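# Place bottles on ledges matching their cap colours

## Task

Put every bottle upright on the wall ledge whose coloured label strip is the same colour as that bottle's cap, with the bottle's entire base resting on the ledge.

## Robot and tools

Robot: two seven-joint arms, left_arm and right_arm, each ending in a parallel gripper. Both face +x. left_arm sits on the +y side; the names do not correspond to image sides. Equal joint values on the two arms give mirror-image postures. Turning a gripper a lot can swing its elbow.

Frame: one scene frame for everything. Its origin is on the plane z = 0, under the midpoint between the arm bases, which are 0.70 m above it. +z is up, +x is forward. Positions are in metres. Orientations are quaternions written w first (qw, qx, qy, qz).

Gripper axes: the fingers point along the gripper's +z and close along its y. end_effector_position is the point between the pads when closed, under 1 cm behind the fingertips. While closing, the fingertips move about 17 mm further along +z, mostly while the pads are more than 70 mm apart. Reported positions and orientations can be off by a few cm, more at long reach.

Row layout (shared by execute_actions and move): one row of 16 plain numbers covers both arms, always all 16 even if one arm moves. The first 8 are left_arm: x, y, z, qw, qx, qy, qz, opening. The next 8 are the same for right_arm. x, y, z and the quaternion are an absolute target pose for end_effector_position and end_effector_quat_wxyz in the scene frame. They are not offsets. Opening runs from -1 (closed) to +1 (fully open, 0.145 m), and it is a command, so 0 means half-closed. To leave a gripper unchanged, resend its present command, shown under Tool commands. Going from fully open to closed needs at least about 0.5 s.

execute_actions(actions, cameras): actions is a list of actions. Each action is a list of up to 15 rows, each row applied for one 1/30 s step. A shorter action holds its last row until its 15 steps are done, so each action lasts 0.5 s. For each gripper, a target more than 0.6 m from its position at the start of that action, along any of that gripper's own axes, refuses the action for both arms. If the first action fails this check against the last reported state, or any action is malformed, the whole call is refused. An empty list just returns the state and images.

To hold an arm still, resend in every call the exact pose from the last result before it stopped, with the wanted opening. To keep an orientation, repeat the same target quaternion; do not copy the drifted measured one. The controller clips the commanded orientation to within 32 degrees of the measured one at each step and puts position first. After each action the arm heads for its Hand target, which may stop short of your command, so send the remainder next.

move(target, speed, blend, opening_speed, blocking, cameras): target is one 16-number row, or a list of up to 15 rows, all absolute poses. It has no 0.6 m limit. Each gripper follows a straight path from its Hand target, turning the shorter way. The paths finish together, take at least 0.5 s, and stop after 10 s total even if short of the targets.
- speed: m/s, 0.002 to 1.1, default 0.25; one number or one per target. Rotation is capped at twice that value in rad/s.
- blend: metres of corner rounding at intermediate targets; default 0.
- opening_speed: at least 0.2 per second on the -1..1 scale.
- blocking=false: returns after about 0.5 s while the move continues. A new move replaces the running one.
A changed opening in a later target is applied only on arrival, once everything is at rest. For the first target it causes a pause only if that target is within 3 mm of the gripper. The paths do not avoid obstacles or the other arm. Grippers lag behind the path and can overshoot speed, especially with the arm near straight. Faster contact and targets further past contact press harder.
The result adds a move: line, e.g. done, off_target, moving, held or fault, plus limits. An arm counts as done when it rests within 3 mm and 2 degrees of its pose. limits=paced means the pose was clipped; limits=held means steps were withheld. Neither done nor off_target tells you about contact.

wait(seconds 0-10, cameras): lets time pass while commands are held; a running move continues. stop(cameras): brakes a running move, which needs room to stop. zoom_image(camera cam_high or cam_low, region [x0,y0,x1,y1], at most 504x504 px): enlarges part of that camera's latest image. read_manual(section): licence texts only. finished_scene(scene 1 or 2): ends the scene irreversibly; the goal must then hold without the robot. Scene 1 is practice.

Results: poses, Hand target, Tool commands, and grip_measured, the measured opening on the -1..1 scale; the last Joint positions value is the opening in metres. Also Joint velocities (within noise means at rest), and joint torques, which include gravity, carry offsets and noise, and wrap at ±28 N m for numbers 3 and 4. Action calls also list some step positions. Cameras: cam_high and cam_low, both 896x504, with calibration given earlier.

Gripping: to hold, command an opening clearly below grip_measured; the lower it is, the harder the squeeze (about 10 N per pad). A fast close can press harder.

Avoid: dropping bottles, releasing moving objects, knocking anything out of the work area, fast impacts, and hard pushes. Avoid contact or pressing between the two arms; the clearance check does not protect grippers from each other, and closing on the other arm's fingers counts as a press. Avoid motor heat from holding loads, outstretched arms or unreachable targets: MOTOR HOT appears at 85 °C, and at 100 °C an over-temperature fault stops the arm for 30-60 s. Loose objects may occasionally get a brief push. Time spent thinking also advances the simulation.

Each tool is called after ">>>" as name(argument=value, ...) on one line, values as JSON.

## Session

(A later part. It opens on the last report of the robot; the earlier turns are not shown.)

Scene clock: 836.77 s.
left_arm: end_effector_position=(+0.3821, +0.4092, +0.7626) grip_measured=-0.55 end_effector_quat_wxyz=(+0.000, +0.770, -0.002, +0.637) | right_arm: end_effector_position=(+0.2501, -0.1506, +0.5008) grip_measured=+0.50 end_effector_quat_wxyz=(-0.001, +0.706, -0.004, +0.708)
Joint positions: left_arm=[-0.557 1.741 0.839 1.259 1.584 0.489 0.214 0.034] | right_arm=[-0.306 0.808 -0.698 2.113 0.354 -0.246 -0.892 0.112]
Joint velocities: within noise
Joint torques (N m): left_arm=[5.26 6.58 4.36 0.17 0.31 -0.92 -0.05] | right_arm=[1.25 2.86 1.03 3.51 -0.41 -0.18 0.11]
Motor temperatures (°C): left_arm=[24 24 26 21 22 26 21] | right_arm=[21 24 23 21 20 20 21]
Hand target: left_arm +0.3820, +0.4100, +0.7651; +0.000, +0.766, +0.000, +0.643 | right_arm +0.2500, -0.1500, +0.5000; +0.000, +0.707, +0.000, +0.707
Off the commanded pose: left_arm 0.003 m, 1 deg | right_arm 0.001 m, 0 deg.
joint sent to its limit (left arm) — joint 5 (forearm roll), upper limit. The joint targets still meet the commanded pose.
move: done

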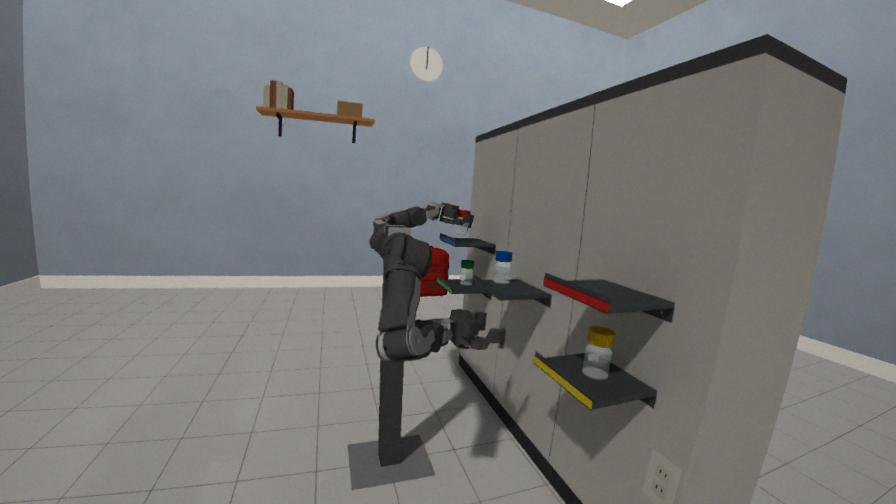

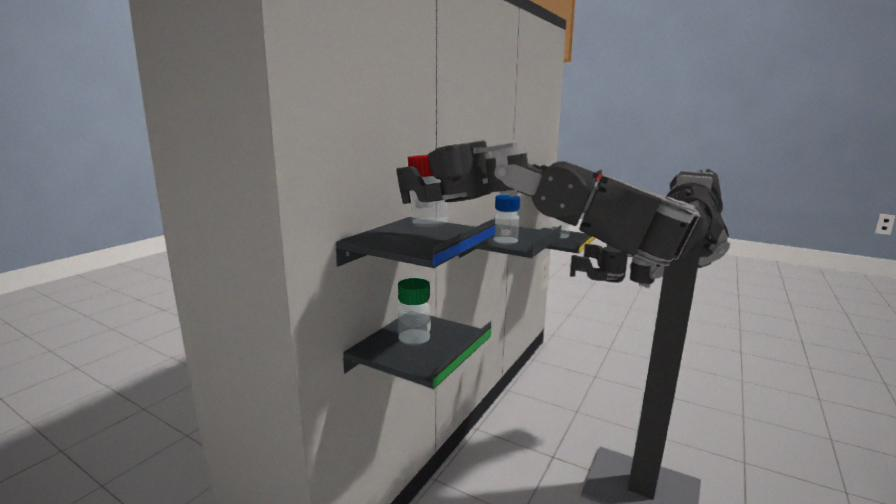

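>>> move(target=[[0.387,0.41,0.75,0,0.7561,0,0.6545,-0.9,0.25,-0.15,0.5,0,0.7071,0,0.7071,0.5]], speed=0.05)

>>> zoom_image(camera="cam_low", region=[380, 150, 500, 260])

Scene clock: 844.73 s.
left_arm: end_effector_position=(+0.3871, +0.4092, +0.7472) grip_measured=-0.55 end_effector_quat_wxyz=(+0.001, +0.761, -0.002, +0.649) | right_arm: end_effector_position=(+0.2501, -0.1506, +0.5008) grip_measured=+0.50 end_effector_quat_wxyz=(-0.001, +0.706, -0.004, +0.708)
Joint positions: left_arm=[-0.675 1.716 0.898 1.276 1.584 0.395 0.2 0.034] | right_arm=[-0.306 0.808 -0.698 2.113 0.354 -0.246 -0.892 0.112]
Joint velocities: within noise
Joint torques (N m): left_arm=[5.42 6.16 4.37 0.25 0.31 -0.92 -0.05] | right_arm=[1.2 3.02 1.01 3.4 -0.4 -0.19 0.12]
Motor temperatures (°C): left_arm=[24 24 27 21 22 26 21] | right_arm=[21 24 23 21 20 20 21]
Hand target: left_arm +0.3870, +0.4101, +0.7499; +0.000, +0.756, +0.000, +0.654 | right_arm +0.2500, -0.1500, +0.5000; +0.000, +0.707, +0.000, +0.707
Off the commanded pose: left_arm 0.003 m, 1 deg | right_arm 0.001 m, 0 deg.
joint sent to its limit (left arm) — joint 5 (forearm roll), upper limit. The joint targets still meet the commanded pose.
move: done

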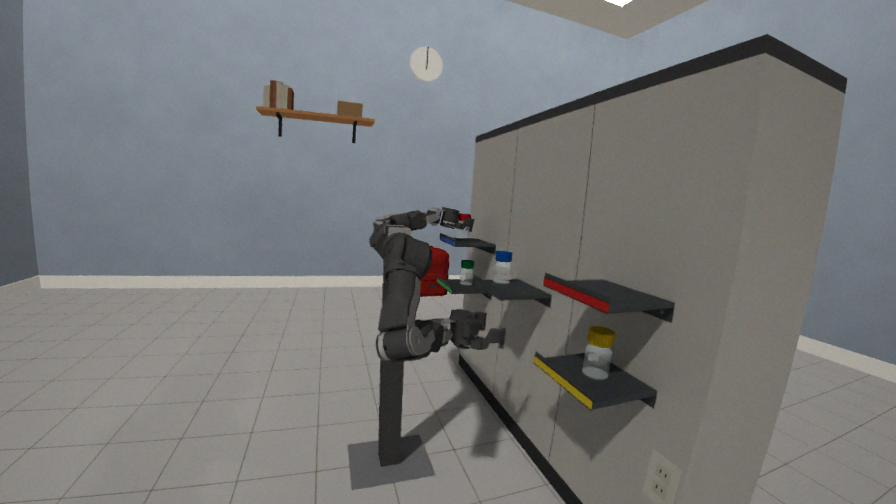

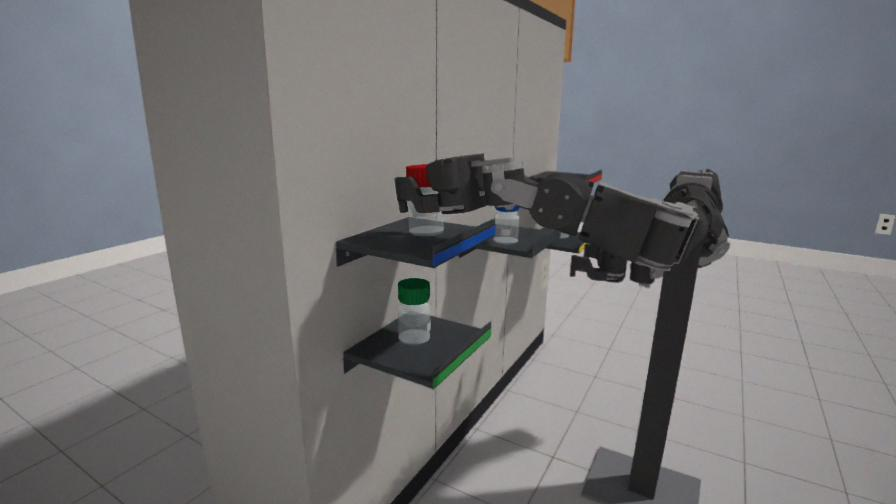

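Scaled by 4.200 from the camera's 896x504 image, which has a finer 1280x720 frame.

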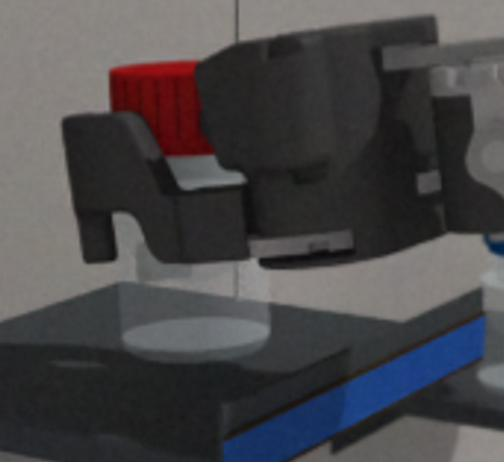

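>>> move(target=[[0.387,0.41,0.739,0,0.7561,0,0.6545,-0.9,0.25,-0.15,0.5,0,0.7071,0,0.7071,0.5]], speed=0.05)

>>> zoom_image(camera="cam_low", region=[380, 150, 500, 260])

Scene clock: 854.27 s.
left_arm: end_effector_position=(+0.3873, +0.4083, +0.7402) grip_measured=-0.55 end_effector_quat_wxyz=(+0.002, +0.757, -0.003, +0.653) | right_arm: end_effector_position=(+0.2501, -0.1506, +0.5008) grip_measured=+0.50 end_effector_quat_wxyz=(-0.001, +0.706, -0.004, +0.708)
Joint positions: left_arm=[-0.699 1.7 0.898 1.293 1.584 0.357 0.195 0.034] | right_arm=[-0.306 0.808 -0.698 2.113 0.354 -0.246 -0.892 0.112]
Joint velocities: within noise
Joint torques (N m): left_arm=[5.02 5.66 3.14 0.32 0.25 -0.85 -0.06] | right_arm=[1.28 2.97 0.91 3.33 -0.42 -0.17 0.11]
Motor temperatures (°C): left_arm=[24 24 27 21 22 26 21] | right_arm=[21 24 23 21 20 20 21]
Hand target: left_arm +0.3870, +0.4099, +0.7390; +0.000, +0.756, +0.000, +0.654 | right_arm +0.2500, -0.1500, +0.5000; +0.000, +0.707, +0.000, +0.707
Off the commanded pose: left_arm 0.002 m, 0 deg | right_arm 0.001 m, 0 deg.
move: done

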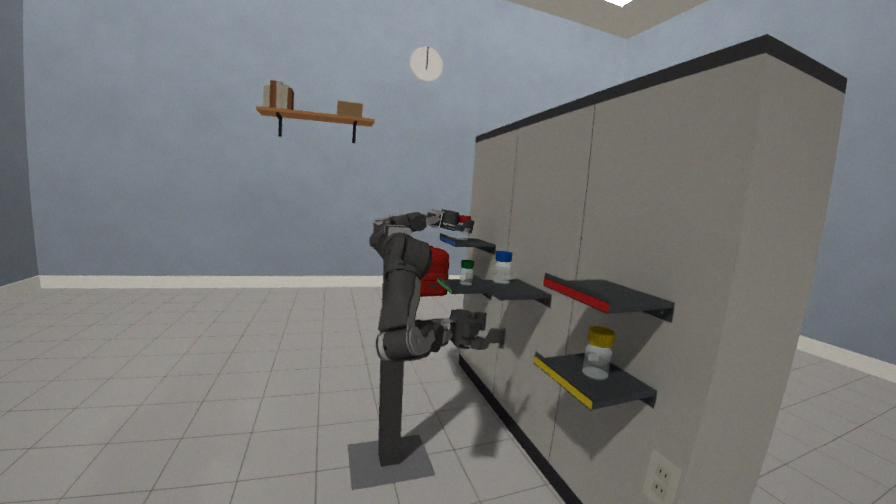

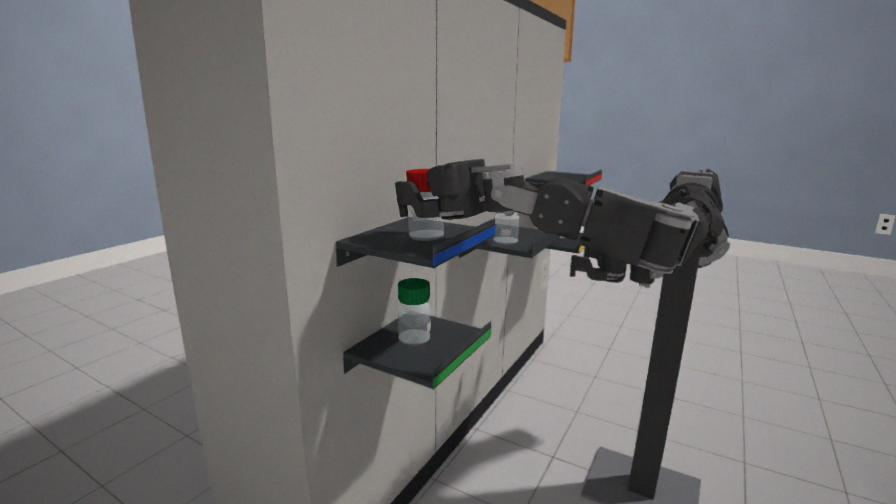

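Scaled by 4.200 from the camera's 896x504 image, which has a finer 1280x720 frame.

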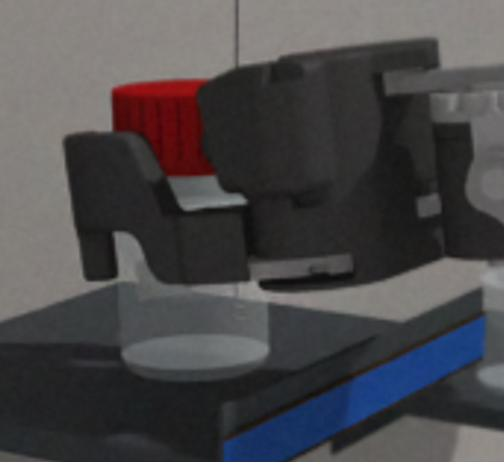

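>>> move(target=[[0.387,0.41,0.737,0,0.7561,0,0.6545,0.1,0.25,-0.15,0.5,0,0.7071,0,0.7071,0.5],[0.28,0.41,0.75,0,0.7561,0,0.6545,0.1,0.25,-0.15,0.5,0,0.7071,0,0.7071,0.5]], speed=0.12, opening_speed=1)

>>> zoom_image(camera="cam_low", region=[340, 130, 520, 260])

Scene clock: 865.63 s.
left_arm: end_effector_position=(+0.2797, +0.4116, +0.7502) grip_measured=+0.10 end_effector_quat_wxyz=(-0.003, +0.755, +0.003, +0.655) | right_arm: end_effector_position=(+0.2501, -0.1506, +0.5008) grip_measured=+0.50 end_effector_quat_wxyz=(-0.001, +0.706, -0.004, +0.708)
Joint positions: left_arm=[-0.722 1.241 1.393 1.668 1.281 0.781 0.316 0.083] | right_arm=[-0.306 0.808 -0.698 2.113 0.354 -0.246 -0.892 0.112]
Joint velocities: within noise
Joint torques (N m): left_arm=[1.86 6.58 2.82 1.36 0.3 -0.54 0.23] | right_arm=[1.28 2.91 0.98 3.43 -0.42 -0.17 0.1]
Motor temperatures (°C): left_arm=[24 24 27 21 22 26 21] | right_arm=[21 24 23 21 20 20 21]
Hand target: left_arm +0.2800, +0.4101, +0.7499; +0.000, +0.756, +0.000, +0.654 | right_arm +0.2500, -0.1500, +0.5000; +0.000, +0.707, +0.000, +0.707
Off the commanded pose: left_arm 0.002 m, 0 deg | right_arm 0.001 m, 0 deg.
joint sent to its limit (left arm) — joint 6 (wrist pitch), upper limit. The joint targets still meet the commanded pose.
move: done

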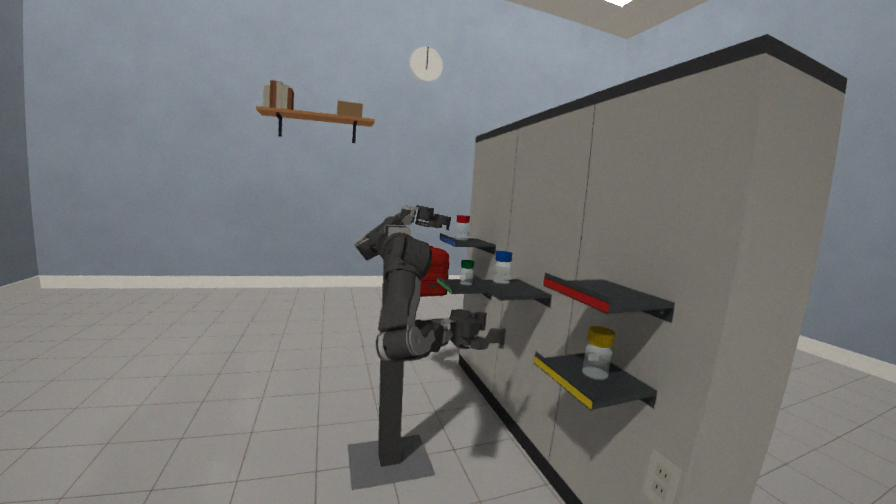

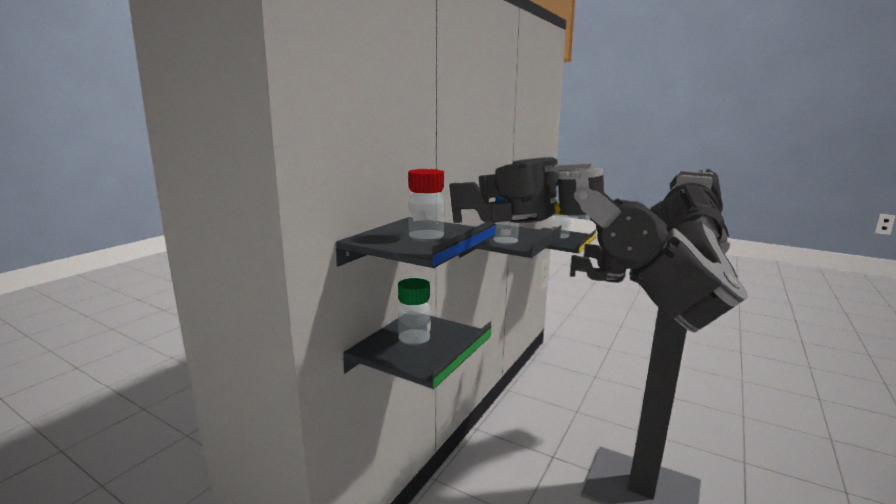

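Scaled by 2.800 from the camera's 896x504 image, which has a finer 1280x720 frame.

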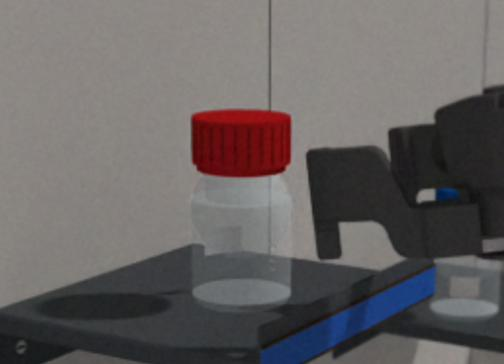

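>>> move(target=[[0.366,0.41,0.74,0,0.6756,0,0.7372,0.6,0.25,-0.15,0.5,0,0.7071,0,0.7071,0.5],[0.366,0.41,0.74,0,0.6756,0,0.7372,-0.7,0.25,-0.15,0.5,0,0.7071,0,0.7071,0.5],[0.366,0.41,0.79,0,0.6756,0,0.7372,-0.7,0.25,-0.15,0.5,0,0.7071,0,0.7071,0.5],[0.25,0.36,0.79,0,0.6756,0,0.7372,-0.7,0.25,-0.15,0.5,0,0.7071,0,0.7071,0.5]], speed=[0.15,0.15,0.15,0.2], opening_speed=2)

>>> zoom_image(camera="cam_low", region=[400, 80, 640, 260])

Scene clock: 896.53 s.
left_arm: end_effector_position=(+0.2503, +0.3592, +0.7894) grip_measured=-0.26 end_effector_quat_wxyz=(+0.001, +0.676, -0.002, +0.737) | right_arm: end_effector_position=(+0.2501, -0.1506, +0.5008) grip_measured=+0.50 end_effector_quat_wxyz=(-0.001, +0.706, -0.004, +0.708)
Joint positions: left_arm=[-0.542 1.097 1.396 1.989 1.441 0.781 0.075 0.056] | right_arm=[-0.306 0.808 -0.698 2.113 0.354 -0.246 -0.892 0.112]
Joint velocities: within noise
Joint torques (N m): left_arm=[1.73 6.26 2.44 0.7 0.22 -0.58 -0.06] | right_arm=[1.33 2.94 1.03 3.43 -0.43 -0.2 0.11]
Motor temperatures (°C): left_arm=[23 25 27 21 22 26 21] | right_arm=[21 24 23 21 20 20 21]
Hand target: left_arm +0.2500, +0.3600, +0.7900; +0.000, +0.676, +0.000, +0.737 | right_arm +0.2500, -0.1500, +0.5000; +0.000, +0.707, +0.000, +0.707
Off the commanded pose: left_arm 0.001 m, 0 deg | right_arm 0.001 m, 0 deg.
joint sent to its limit (left arm) — joint 6 (wrist pitch), upper limit. The joint targets still meet the commanded pose.
move: done

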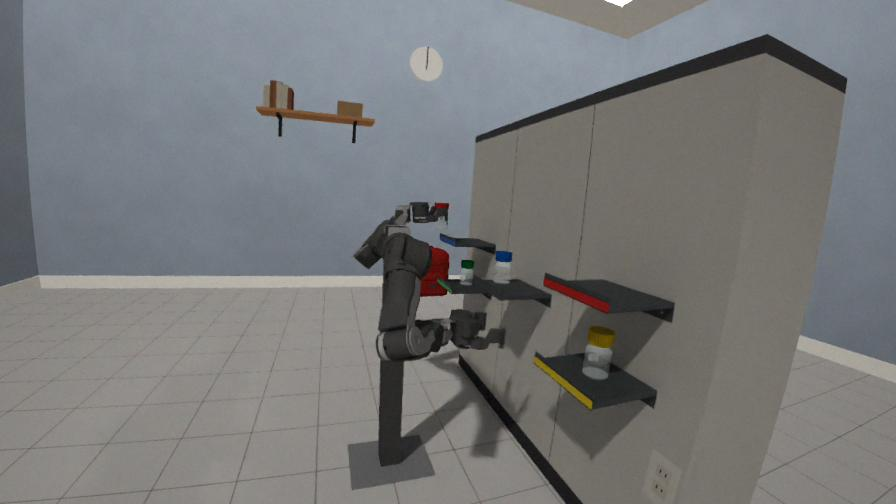

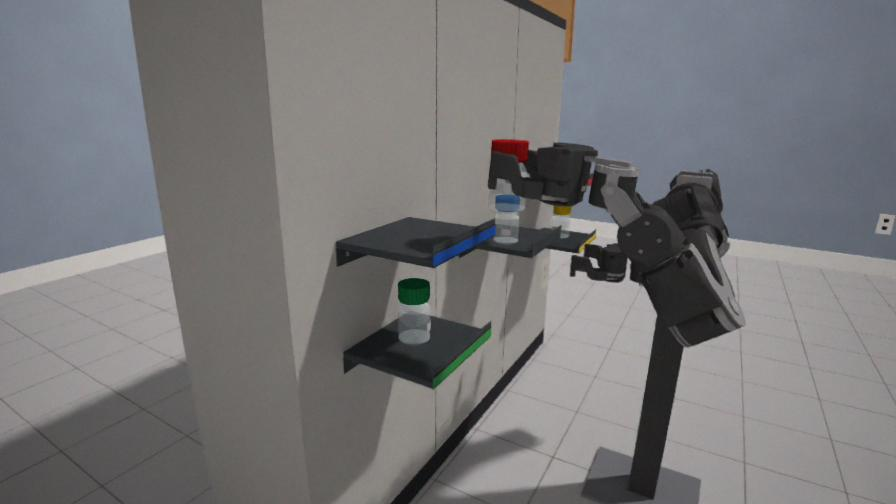

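Scaled by 2.100 from the camera's 896x504 image, which has a finer 1280x720 frame.

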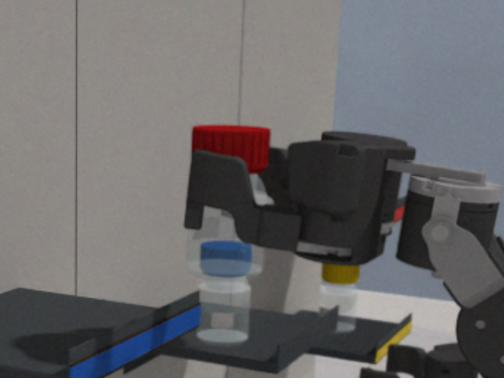

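>>> move(target=[[0.245,0.2,0.67,0,0.6756,0,0.7372,-0.7,0.25,-0.2,0.48,0,0.7071,0,0.7071,0.5],[0.265,-0.03,0.69,0.0643,0.673,-0.0589,0.7344,-0.7,0.25,-0.25,0.48,0,0.7071,0,0.7071,0.5],[0.388,-0.05,0.69,0.0643,0.673,-0.0589,0.7344,-0.7,0.25,-0.25,0.48,0,0.7071,0,0.7071,0.5],[0.388,-0.05,0.662,0.0643,0.673,-0.0589,0.7344,-0.7,0.25,-0.25,0.48,0,0.7071,0,0.7071,0.5]], speed=[0.25,0.2,0.15,0.1], blend=[0.03,0.02,0,0])

>>> zoom_image(camera="cam_low", region=[440, 120, 620, 280])

>>> zoom_image(camera="cam_high", region=[430, 190, 590, 330])

Scene clock: 909.43 s.
left_arm: end_effector_position=(+0.3879, -0.0498, +0.6603) grip_measured=-0.26 end_effector_quat_wxyz=(+0.064, +0.677, -0.059, +0.731) | right_arm: end_effector_position=(+0.2505, -0.2501, +0.4806) grip_measured=+0.50 end_effector_quat_wxyz=(+0.002, +0.707, -0.001, +0.708)
Joint positions: left_arm=[0.675 -0.099 -0.817 1.679 0.441 0.549 -0.827 0.056] | right_arm=[-0.378 1.217 -0.661 1.909 0.672 -0.74 -0.77 0.112]
Joint velocities: within noise
Joint torques (N m): left_arm=[8.48 -2.39 0.64 3.89 -0.34 -0.74 0.15] | right_arm=[1.12 5.74 1.85 2.18 -0.15 -0.45 0.2]
Motor temperatures (°C): left_arm=[23 25 26 21 22 26 21] | right_arm=[21 24 23 21 20 20 21]
Hand target: left_arm +0.3879, -0.0501, +0.6620; +0.064, +0.673, -0.059, +0.734 | right_arm +0.2500, -0.2500, +0.4800; +0.000, +0.707, +0.000, +0.707
Off the commanded pose: left_arm 0.002 m, 1 deg | right_arm 0.001 m, 0 deg.
move: done

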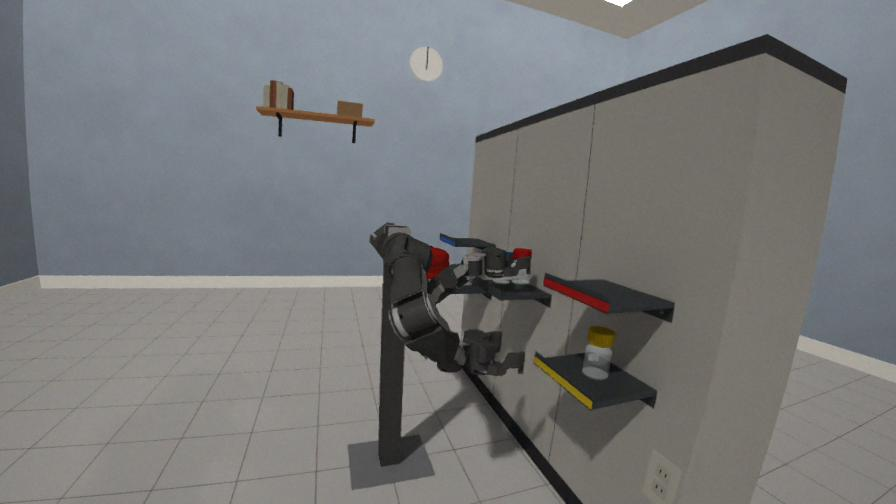

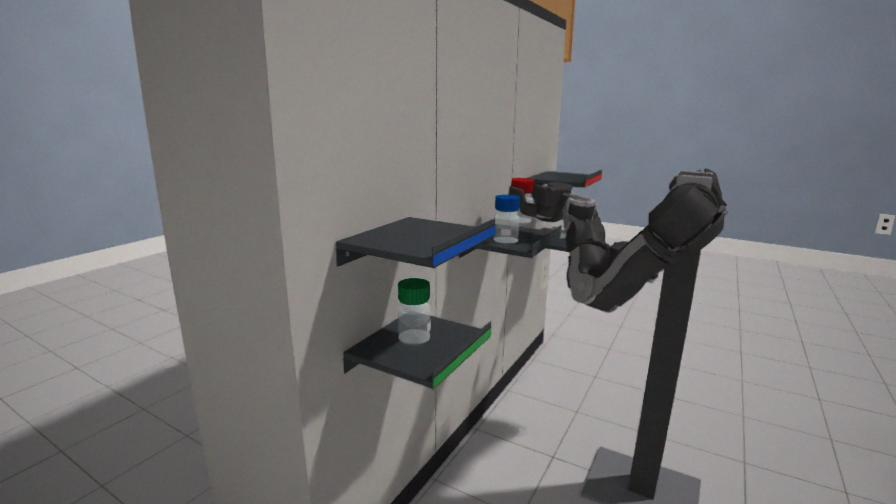

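Scaled by 2.800 from the camera's 896x504 image, which has a finer 1280x720 frame.

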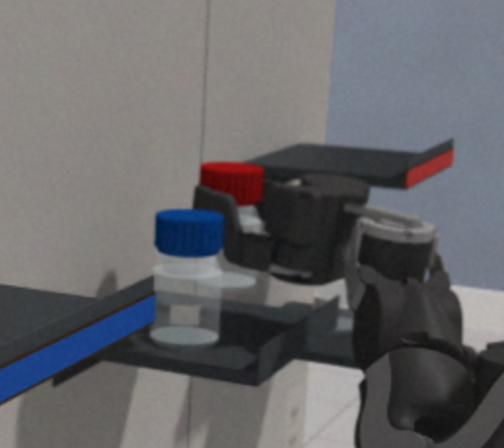

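Scaled by 3.150 from the camera's 896x504 image, which has a finer 1280x720 frame.

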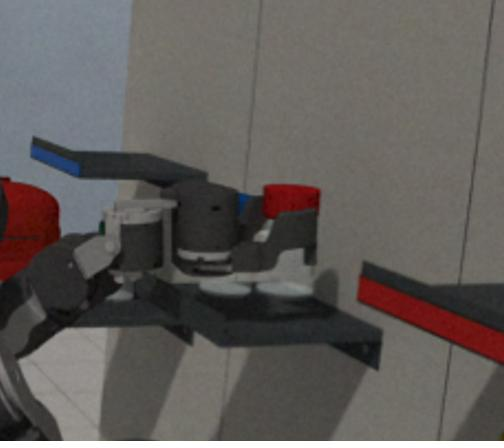

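>>> move(target=[[0.388,-0.05,0.641,0.0643,0.673,-0.0589,0.7344,-0.7,0.25,-0.25,0.48,0,0.7071,0,0.7071,0.5],[0.388,-0.05,0.641,0.0643,0.673,-0.0589,0.7344,0.1,0.25,-0.25,0.48,0,0.7071,0,0.7071,0.5],[0.285,-0.033,0.65,0.0643,0.673,-0.0589,0.7344,0.1,0.25,-0.25,0.48,0,0.7071,0,0.7071,0.5],[0.285,0.07,0.65,0.0643,0.673,-0.0589,0.7344,0.1,0.25,-0.25,0.48,0,0.7071,0,0.7071,0.5],[0.389,0.053,0.642,0.0643,0.673,-0.0589,0.7344,0.1,0.25,-0.25,0.48,0,0.7071,0,0.7071,0.5]], speed=[0.1,0.1,0.2,0.2,0.15], opening_speed=2)

>>> zoom_image(camera="cam_low", region=[440, 120, 620, 280])

>>> zoom_image(camera="cam_high", region=[430, 190, 590, 330])

Scene clock: 926.37 s.
left_arm: end_effector_position=(+0.3894, +0.0548, +0.6431) grip_measured=+0.10 end_effector_quat_wxyz=(+0.061, +0.672, -0.056, +0.736) | right_arm: end_effector_position=(+0.2505, -0.2501, +0.4806) grip_measured=+0.50 end_effector_quat_wxyz=(+0.002, +0.707, -0.001, +0.708)
Joint positions: left_arm=[0.548 0.325 -0.663 1.925 0.606 0.464 -0.671 0.083] | right_arm=[-0.378 1.217 -0.661 1.909 0.672 -0.74 -0.77 0.112]
Joint velocities: within noise
Joint torques (N m): left_arm=[7.05 -0.2 0.99 3.67 -0.11 -0.61 0.23] | right_arm=[1.15 5.68 1.87 2.06 -0.14 -0.45 0.17]
Motor temperatures (°C): left_arm=[25 24 25 22 22 26 21] | right_arm=[21 24 23 20 20 20 21]
Hand target: left_arm +0.3890, +0.0530, +0.6419; +0.064, +0.673, -0.059, +0.734 | right_arm +0.2500, -0.2500, +0.4800; +0.000, +0.707, +0.000, +0.707
Off the commanded pose: left_arm 0.002 m, 1 deg | right_arm 0.001 m, 0 deg.
move: done

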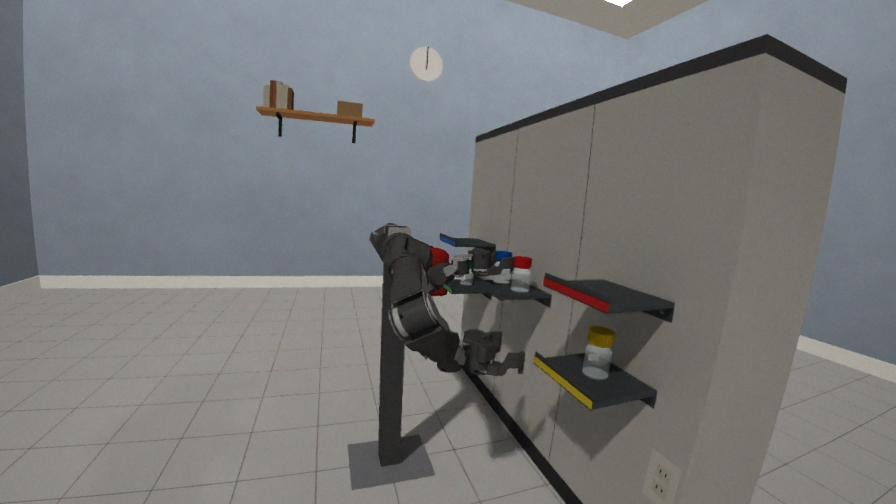

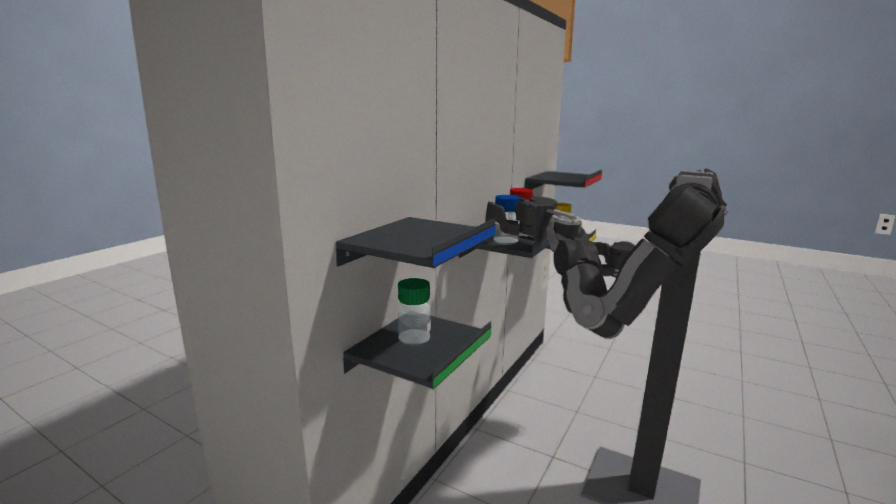

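Scaled by 2.800 from the camera's 896x504 image, which has a finer 1280x720 frame.

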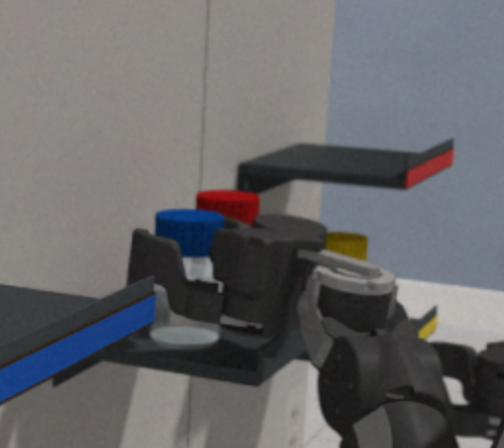

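Scaled by 3.150 from the camera's 896x504 image, which has a finer 1280x720 frame.

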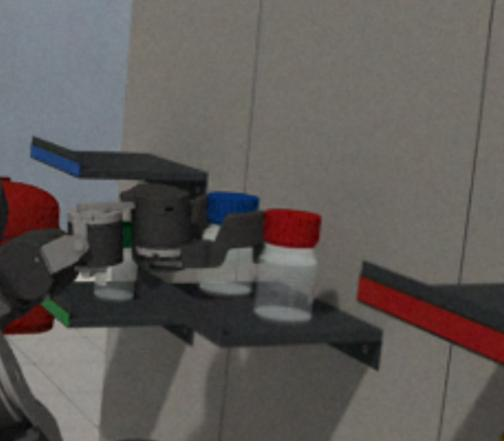

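>>> move(target=[[0.389,0.053,0.642,0.0643,0.673,-0.0589,0.7344,-0.7,0.25,-0.25,0.48,0,0.7071,0,0.7071,0.1],[0.388,0.055,0.69,0.0643,0.673,-0.0589,0.7344,-0.7,0.25,-0.25,0.48,0,0.7071,0,0.7071,0.1],[0.265,0.09,0.7,0,0.6756,0,0.7372,-0.7,0.25,-0.25,0.5,0,0.7071,0,0.7071,0.1],[0.235,0.25,0.74,-0.0643,0.673,0.0589,0.7344,-0.7,0.25,-0.2,0.58,0,0.7071,0,0.7071,0.1],[0.25,0.35,0.79,-0.0643,0.673,0.0589,0.7344,-0.7,0.285,-0.068,0.65,-0.0643,0.673,0.0589,0.7344,0.1]], speed=[0.15,0.15,0.2,0.25,0.25], blend=[0,0,0.03,0.03,0], opening_speed=2)

>>> zoom_image(camera="cam_low", region=[400, 80, 640, 260])

>>> zoom_image(camera="cam_high", region=[390, 180, 590, 320])

Scene clock: 945.47 s.
left_arm: end_effector_position=(+0.2496, +0.3511, +0.7901) grip_measured=-0.55 end_effector_quat_wxyz=(-0.067, +0.672, +0.061, +0.735) | right_arm: end_effector_position=(+0.2841, -0.0666, +0.6503) grip_measured=+0.10 end_effector_quat_wxyz=(-0.068, +0.672, +0.061, +0.735)
Joint positions: left_arm=[-0.511 1.111 1.35 2.156 1.584 0.781 -0.354 0.034] | right_arm=[0.392 0.585 -0.855 2.441 0.716 0.483 -1.051 0.083]
Joint velocities: within noise
Joint torques (N m): left_arm=[1.78 5.95 1.72 0.16 0.05 -0.6 0.23] | right_arm=[3.18 0.54 2.52 2.36 -0.31 -0.11 -0.17]
Motor temperatures (°C): left_arm=[25 23 25 22 22 26 21] | right_arm=[21 24 23 20 20 20 21]
Hand target: left_arm +0.2500, +0.3500, +0.7900; -0.064, +0.673, +0.059, +0.735 | right_arm +0.2849, -0.0679, +0.6500; -0.064, +0.673, +0.059, +0.734
Off the commanded pose: left_arm 0.001 m, 0 deg | right_arm 0.002 m, 1 deg.
joint read past its limit (right arm) — joint 4 (elbow), upper limit, where the elbow is as bent as it goes.
joint sent to its limit (left arm) — joint 5 (forearm roll), upper limit. The joint targets still meet the commanded pose.
move: done; limits=paced

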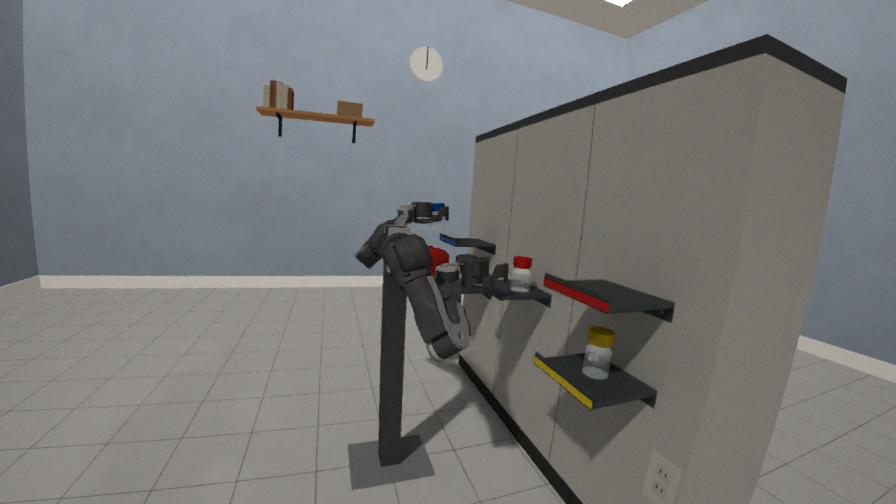

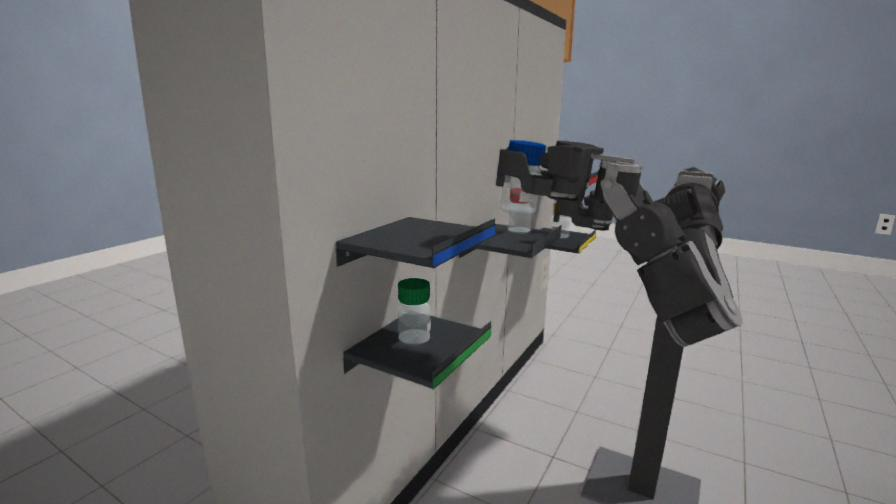

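Scaled by 2.100 from the camera's 896x504 image, which has a finer 1280x720 frame.

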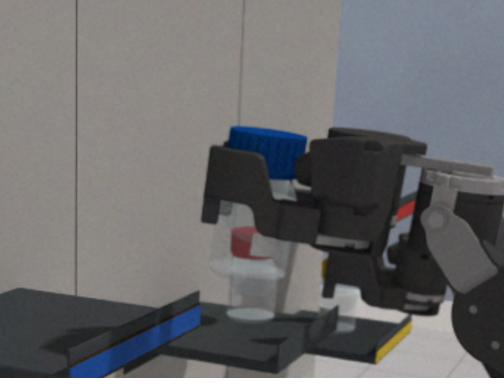

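Scaled by 2.520 from the camera's 896x504 image, which has a finer 1280x720 frame.

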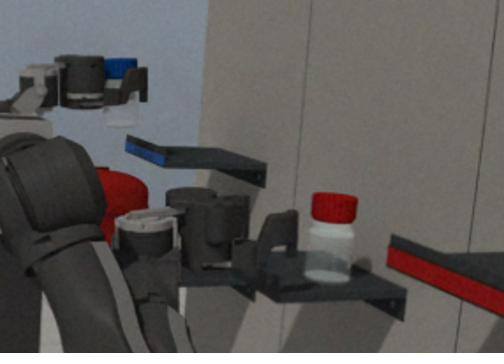

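>>> move(target=[[0.25,0.36,0.795,-0.0616,0.7044,0.0616,0.7044,-0.8,0.385,-0.048,0.642,-0.0643,0.673,0.0589,0.7344,0.1],[0.25,0.36,0.795,-0.0616,0.7044,0.0616,0.7044,-0.8,0.385,-0.048,0.642,-0.0643,0.673,0.0589,0.7344,-0.7],[0.32,0.385,0.79,-0.0616,0.7044,0.0616,0.7044,-0.8,0.385,-0.048,0.695,-0.0643,0.673,0.0589,0.7344,-0.7],[0.39,0.41,0.785,-0.0616,0.7044,0.0616,0.7044,-0.8,0.265,-0.09,0.705,0,0.6756,0,0.7372,-0.7],[0.39,0.41,0.76,-0.0616,0.7044,0.0616,0.7044,-0.8,0.235,-0.25,0.74,0.0643,0.673,-0.0589,0.7344,-0.7]], speed=[0.15,0.15,0.15,0.2,0.2], opening_speed=2)

>>> zoom_image(camera="cam_low", region=[380, 130, 560, 270])

>>> zoom_image(camera="cam_high", region=[430, 180, 590, 320])

Scene clock: 981.20 s.
left_arm: end_effector_position=(+0.3904, +0.4093, +0.7593) grip_measured=-0.55 end_effector_quat_wxyz=(-0.061, +0.707, +0.060, +0.702) | right_arm: end_effector_position=(+0.2353, -0.2509, +0.7396) grip_measured=-0.27 end_effector_quat_wxyz=(+0.313, +0.474, -0.299, +0.767)
Joint positions: left_arm=[-1.08 1.676 1.326 1.427 1.584 0.257 -0.129 0.034] | right_arm=[0.409 0.464 -0.42 2.44 0.361 0.761 -1.55 0.056]
Joint velocities: within noise
Joint torques (N m): left_arm=[5.47 3.39 3.44 0.44 0.09 -0.95 0.06] | right_arm=[3.44 1.83 0.57 2 -0.37 -0.07 0.23]
Motor temperatures (°C): left_arm=[23 25 25 21 21 26 21] | right_arm=[22 23 23 20 20 20 21]
Hand target: left_arm +0.3900, +0.4100, +0.7600; -0.062, +0.704, +0.062, +0.704 | right_arm +0.2357, -0.2499, +0.7399; +0.311, +0.474, -0.297, +0.769
Off the commanded pose: left_arm 0.001 m, 0 deg | right_arm 0.001 m, 46 deg; orientation clipped.
joint sent to its limit (right arm) — joint 4 (elbow), upper limit, where the elbow is as bent as it goes. The joint targets are off in orientation, not in position.
move: off_target (right_arm); limits=paced

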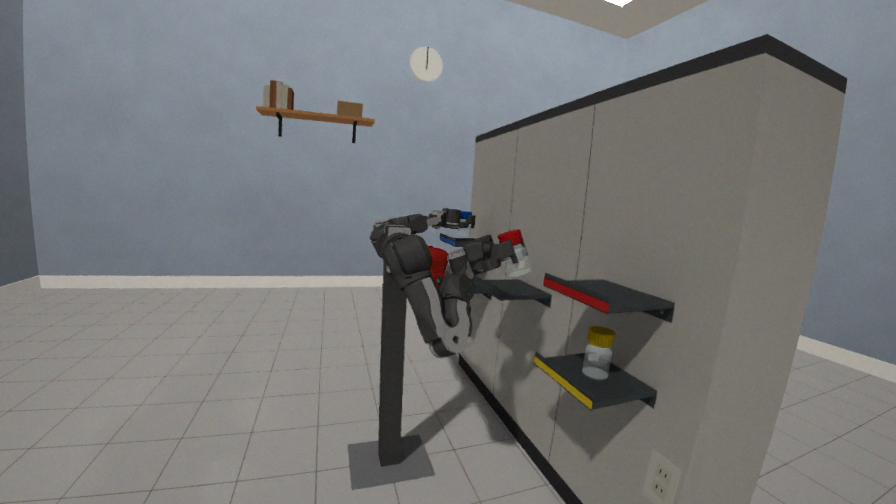

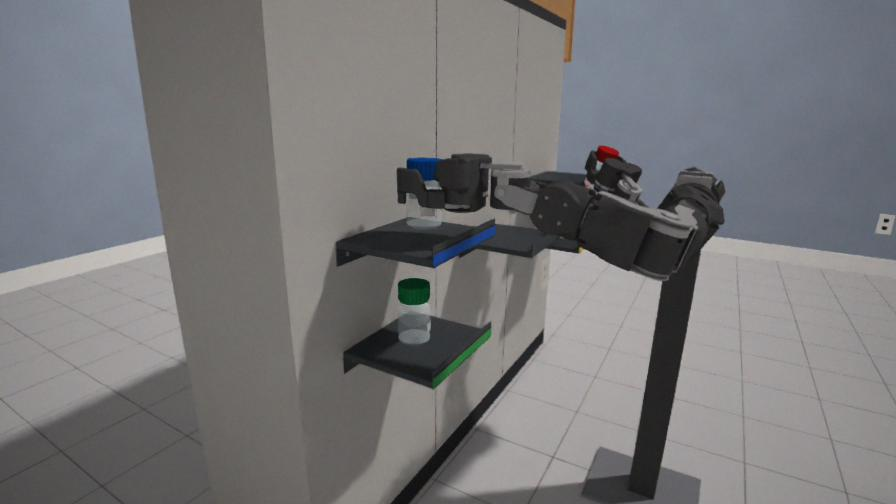

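Scaled by 2.800 from the camera's 896x504 image, which has a finer 1280x720 frame.

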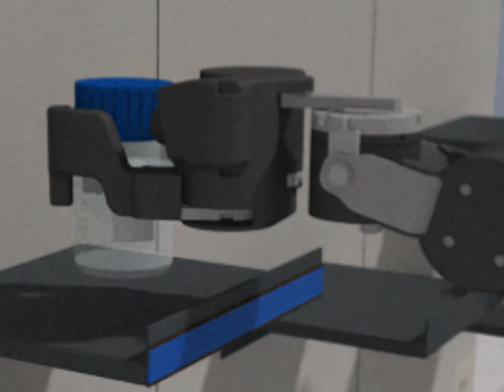

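Scaled by 3.150 from the camera's 896x504 image, which has a finer 1280x720 frame.

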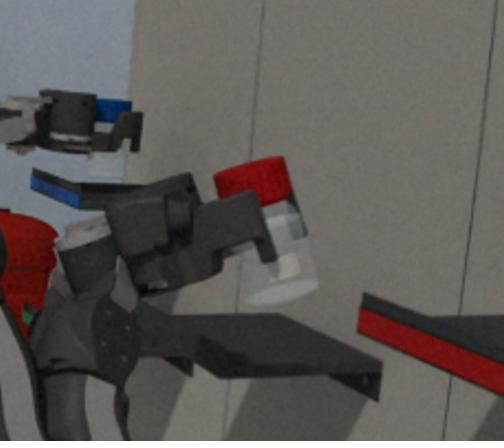

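>>> move(target=[[0.39,0.41,0.745,-0.0616,0.7044,0.0616,0.7044,-0.8,0.27,-0.2,0.66,0.0643,0.673,-0.0589,0.7344,-0.7],[0.39,0.41,0.742,-0.0616,0.7044,0.0616,0.7044,-0.8,0.25,-0.31,0.62,0.128,0.6653,-0.1173,0.726,-0.7],[0.39,0.41,0.741,-0.0616,0.7044,0.0616,0.7044,-0.8,0.24,-0.35,0.72,0.128,0.6653,-0.1173,0.726,-0.7],[0.39,0.41,0.74,-0.0616,0.7044,0.0616,0.7044,-0.8,0.255,-0.37,0.79,0.128,0.6653,-0.1173,0.726,-0.7]], speed=[0.2,0.2,0.2,0.2], blend=0.02)

>>> zoom_image(camera="cam_low", region=[380, 130, 560, 270])

>>> zoom_image(camera="cam_high", region=[430, 180, 590, 320])

Scene clock: 1004.20 s.
left_arm: end_effector_position=(+0.3904, +0.4089, +0.7418) grip_measured=-0.55 end_effector_quat_wxyz=(-0.060, +0.704, +0.060, +0.705) | right_arm: end_effector_position=(+0.2555, -0.3701, +0.7888) grip_measured=-0.27 end_effector_quat_wxyz=(+0.154, +0.646, -0.084, +0.743)
Joint positions: left_arm=[-1.153 1.655 1.326 1.449 1.584 0.174 -0.129 0.034] | right_arm=[1.986 1.996 -1.457 2.164 1.559 0.404 -0.466 0.056]
Joint velocities: within noise
Joint torques (N m): left_arm=[4.87 2.86 3 0.5 0.06 -0.83 -0.02] | right_arm=[1.2 -2.23 3.6 -0.23 -0.13 -0.52 0.11]
Motor temperatures (°C): left_arm=[24 24 26 21 21 27 21] | right_arm=[22 23 23 20 20 20 21]
Hand target: left_arm +0.3900, +0.4100, +0.7399; -0.062, +0.705, +0.062, +0.704 | right_arm +0.2551, -0.3701, +0.7898; +0.152, +0.644, -0.084, +0.745
Off the commanded pose: left_arm 0.002 m, 0 deg | right_arm 0.001 m, 6 deg.
joint sent to its limit (right arm) — joint 1 (shoulder pitch), upper limit; joint 2 (shoulder roll), upper limit; joint 5 (forearm roll), upper limit. The joint targets are off in orientation, not in position.
move: off_target (right_arm)

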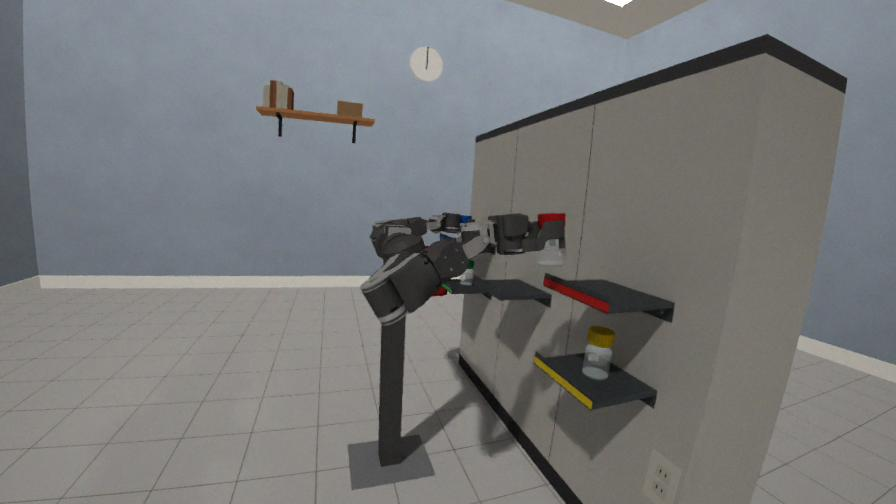

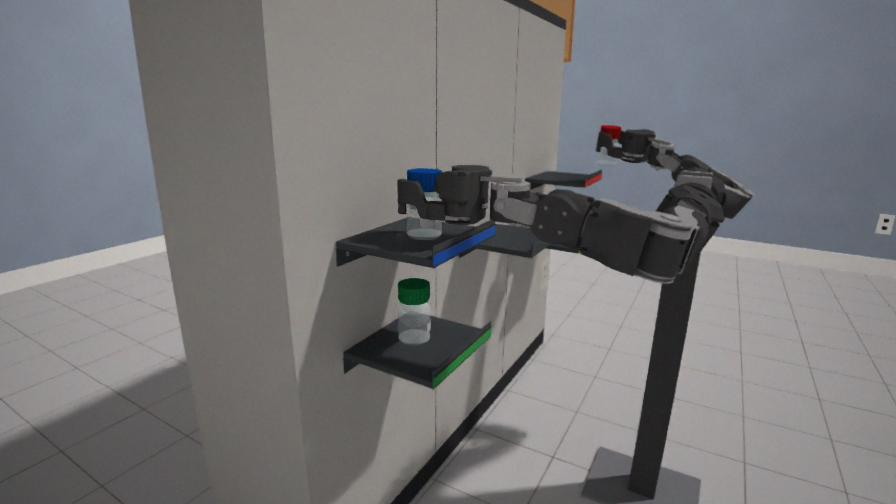

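Scaled by 2.800 from the camera's 896x504 image, which has a finer 1280x720 frame.

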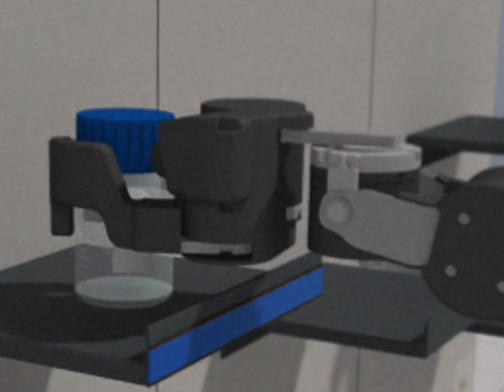

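Scaled by 3.150 from the camera's 896x504 image, which has a finer 1280x720 frame.

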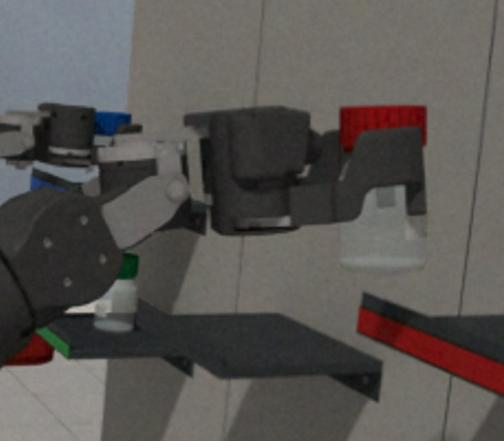

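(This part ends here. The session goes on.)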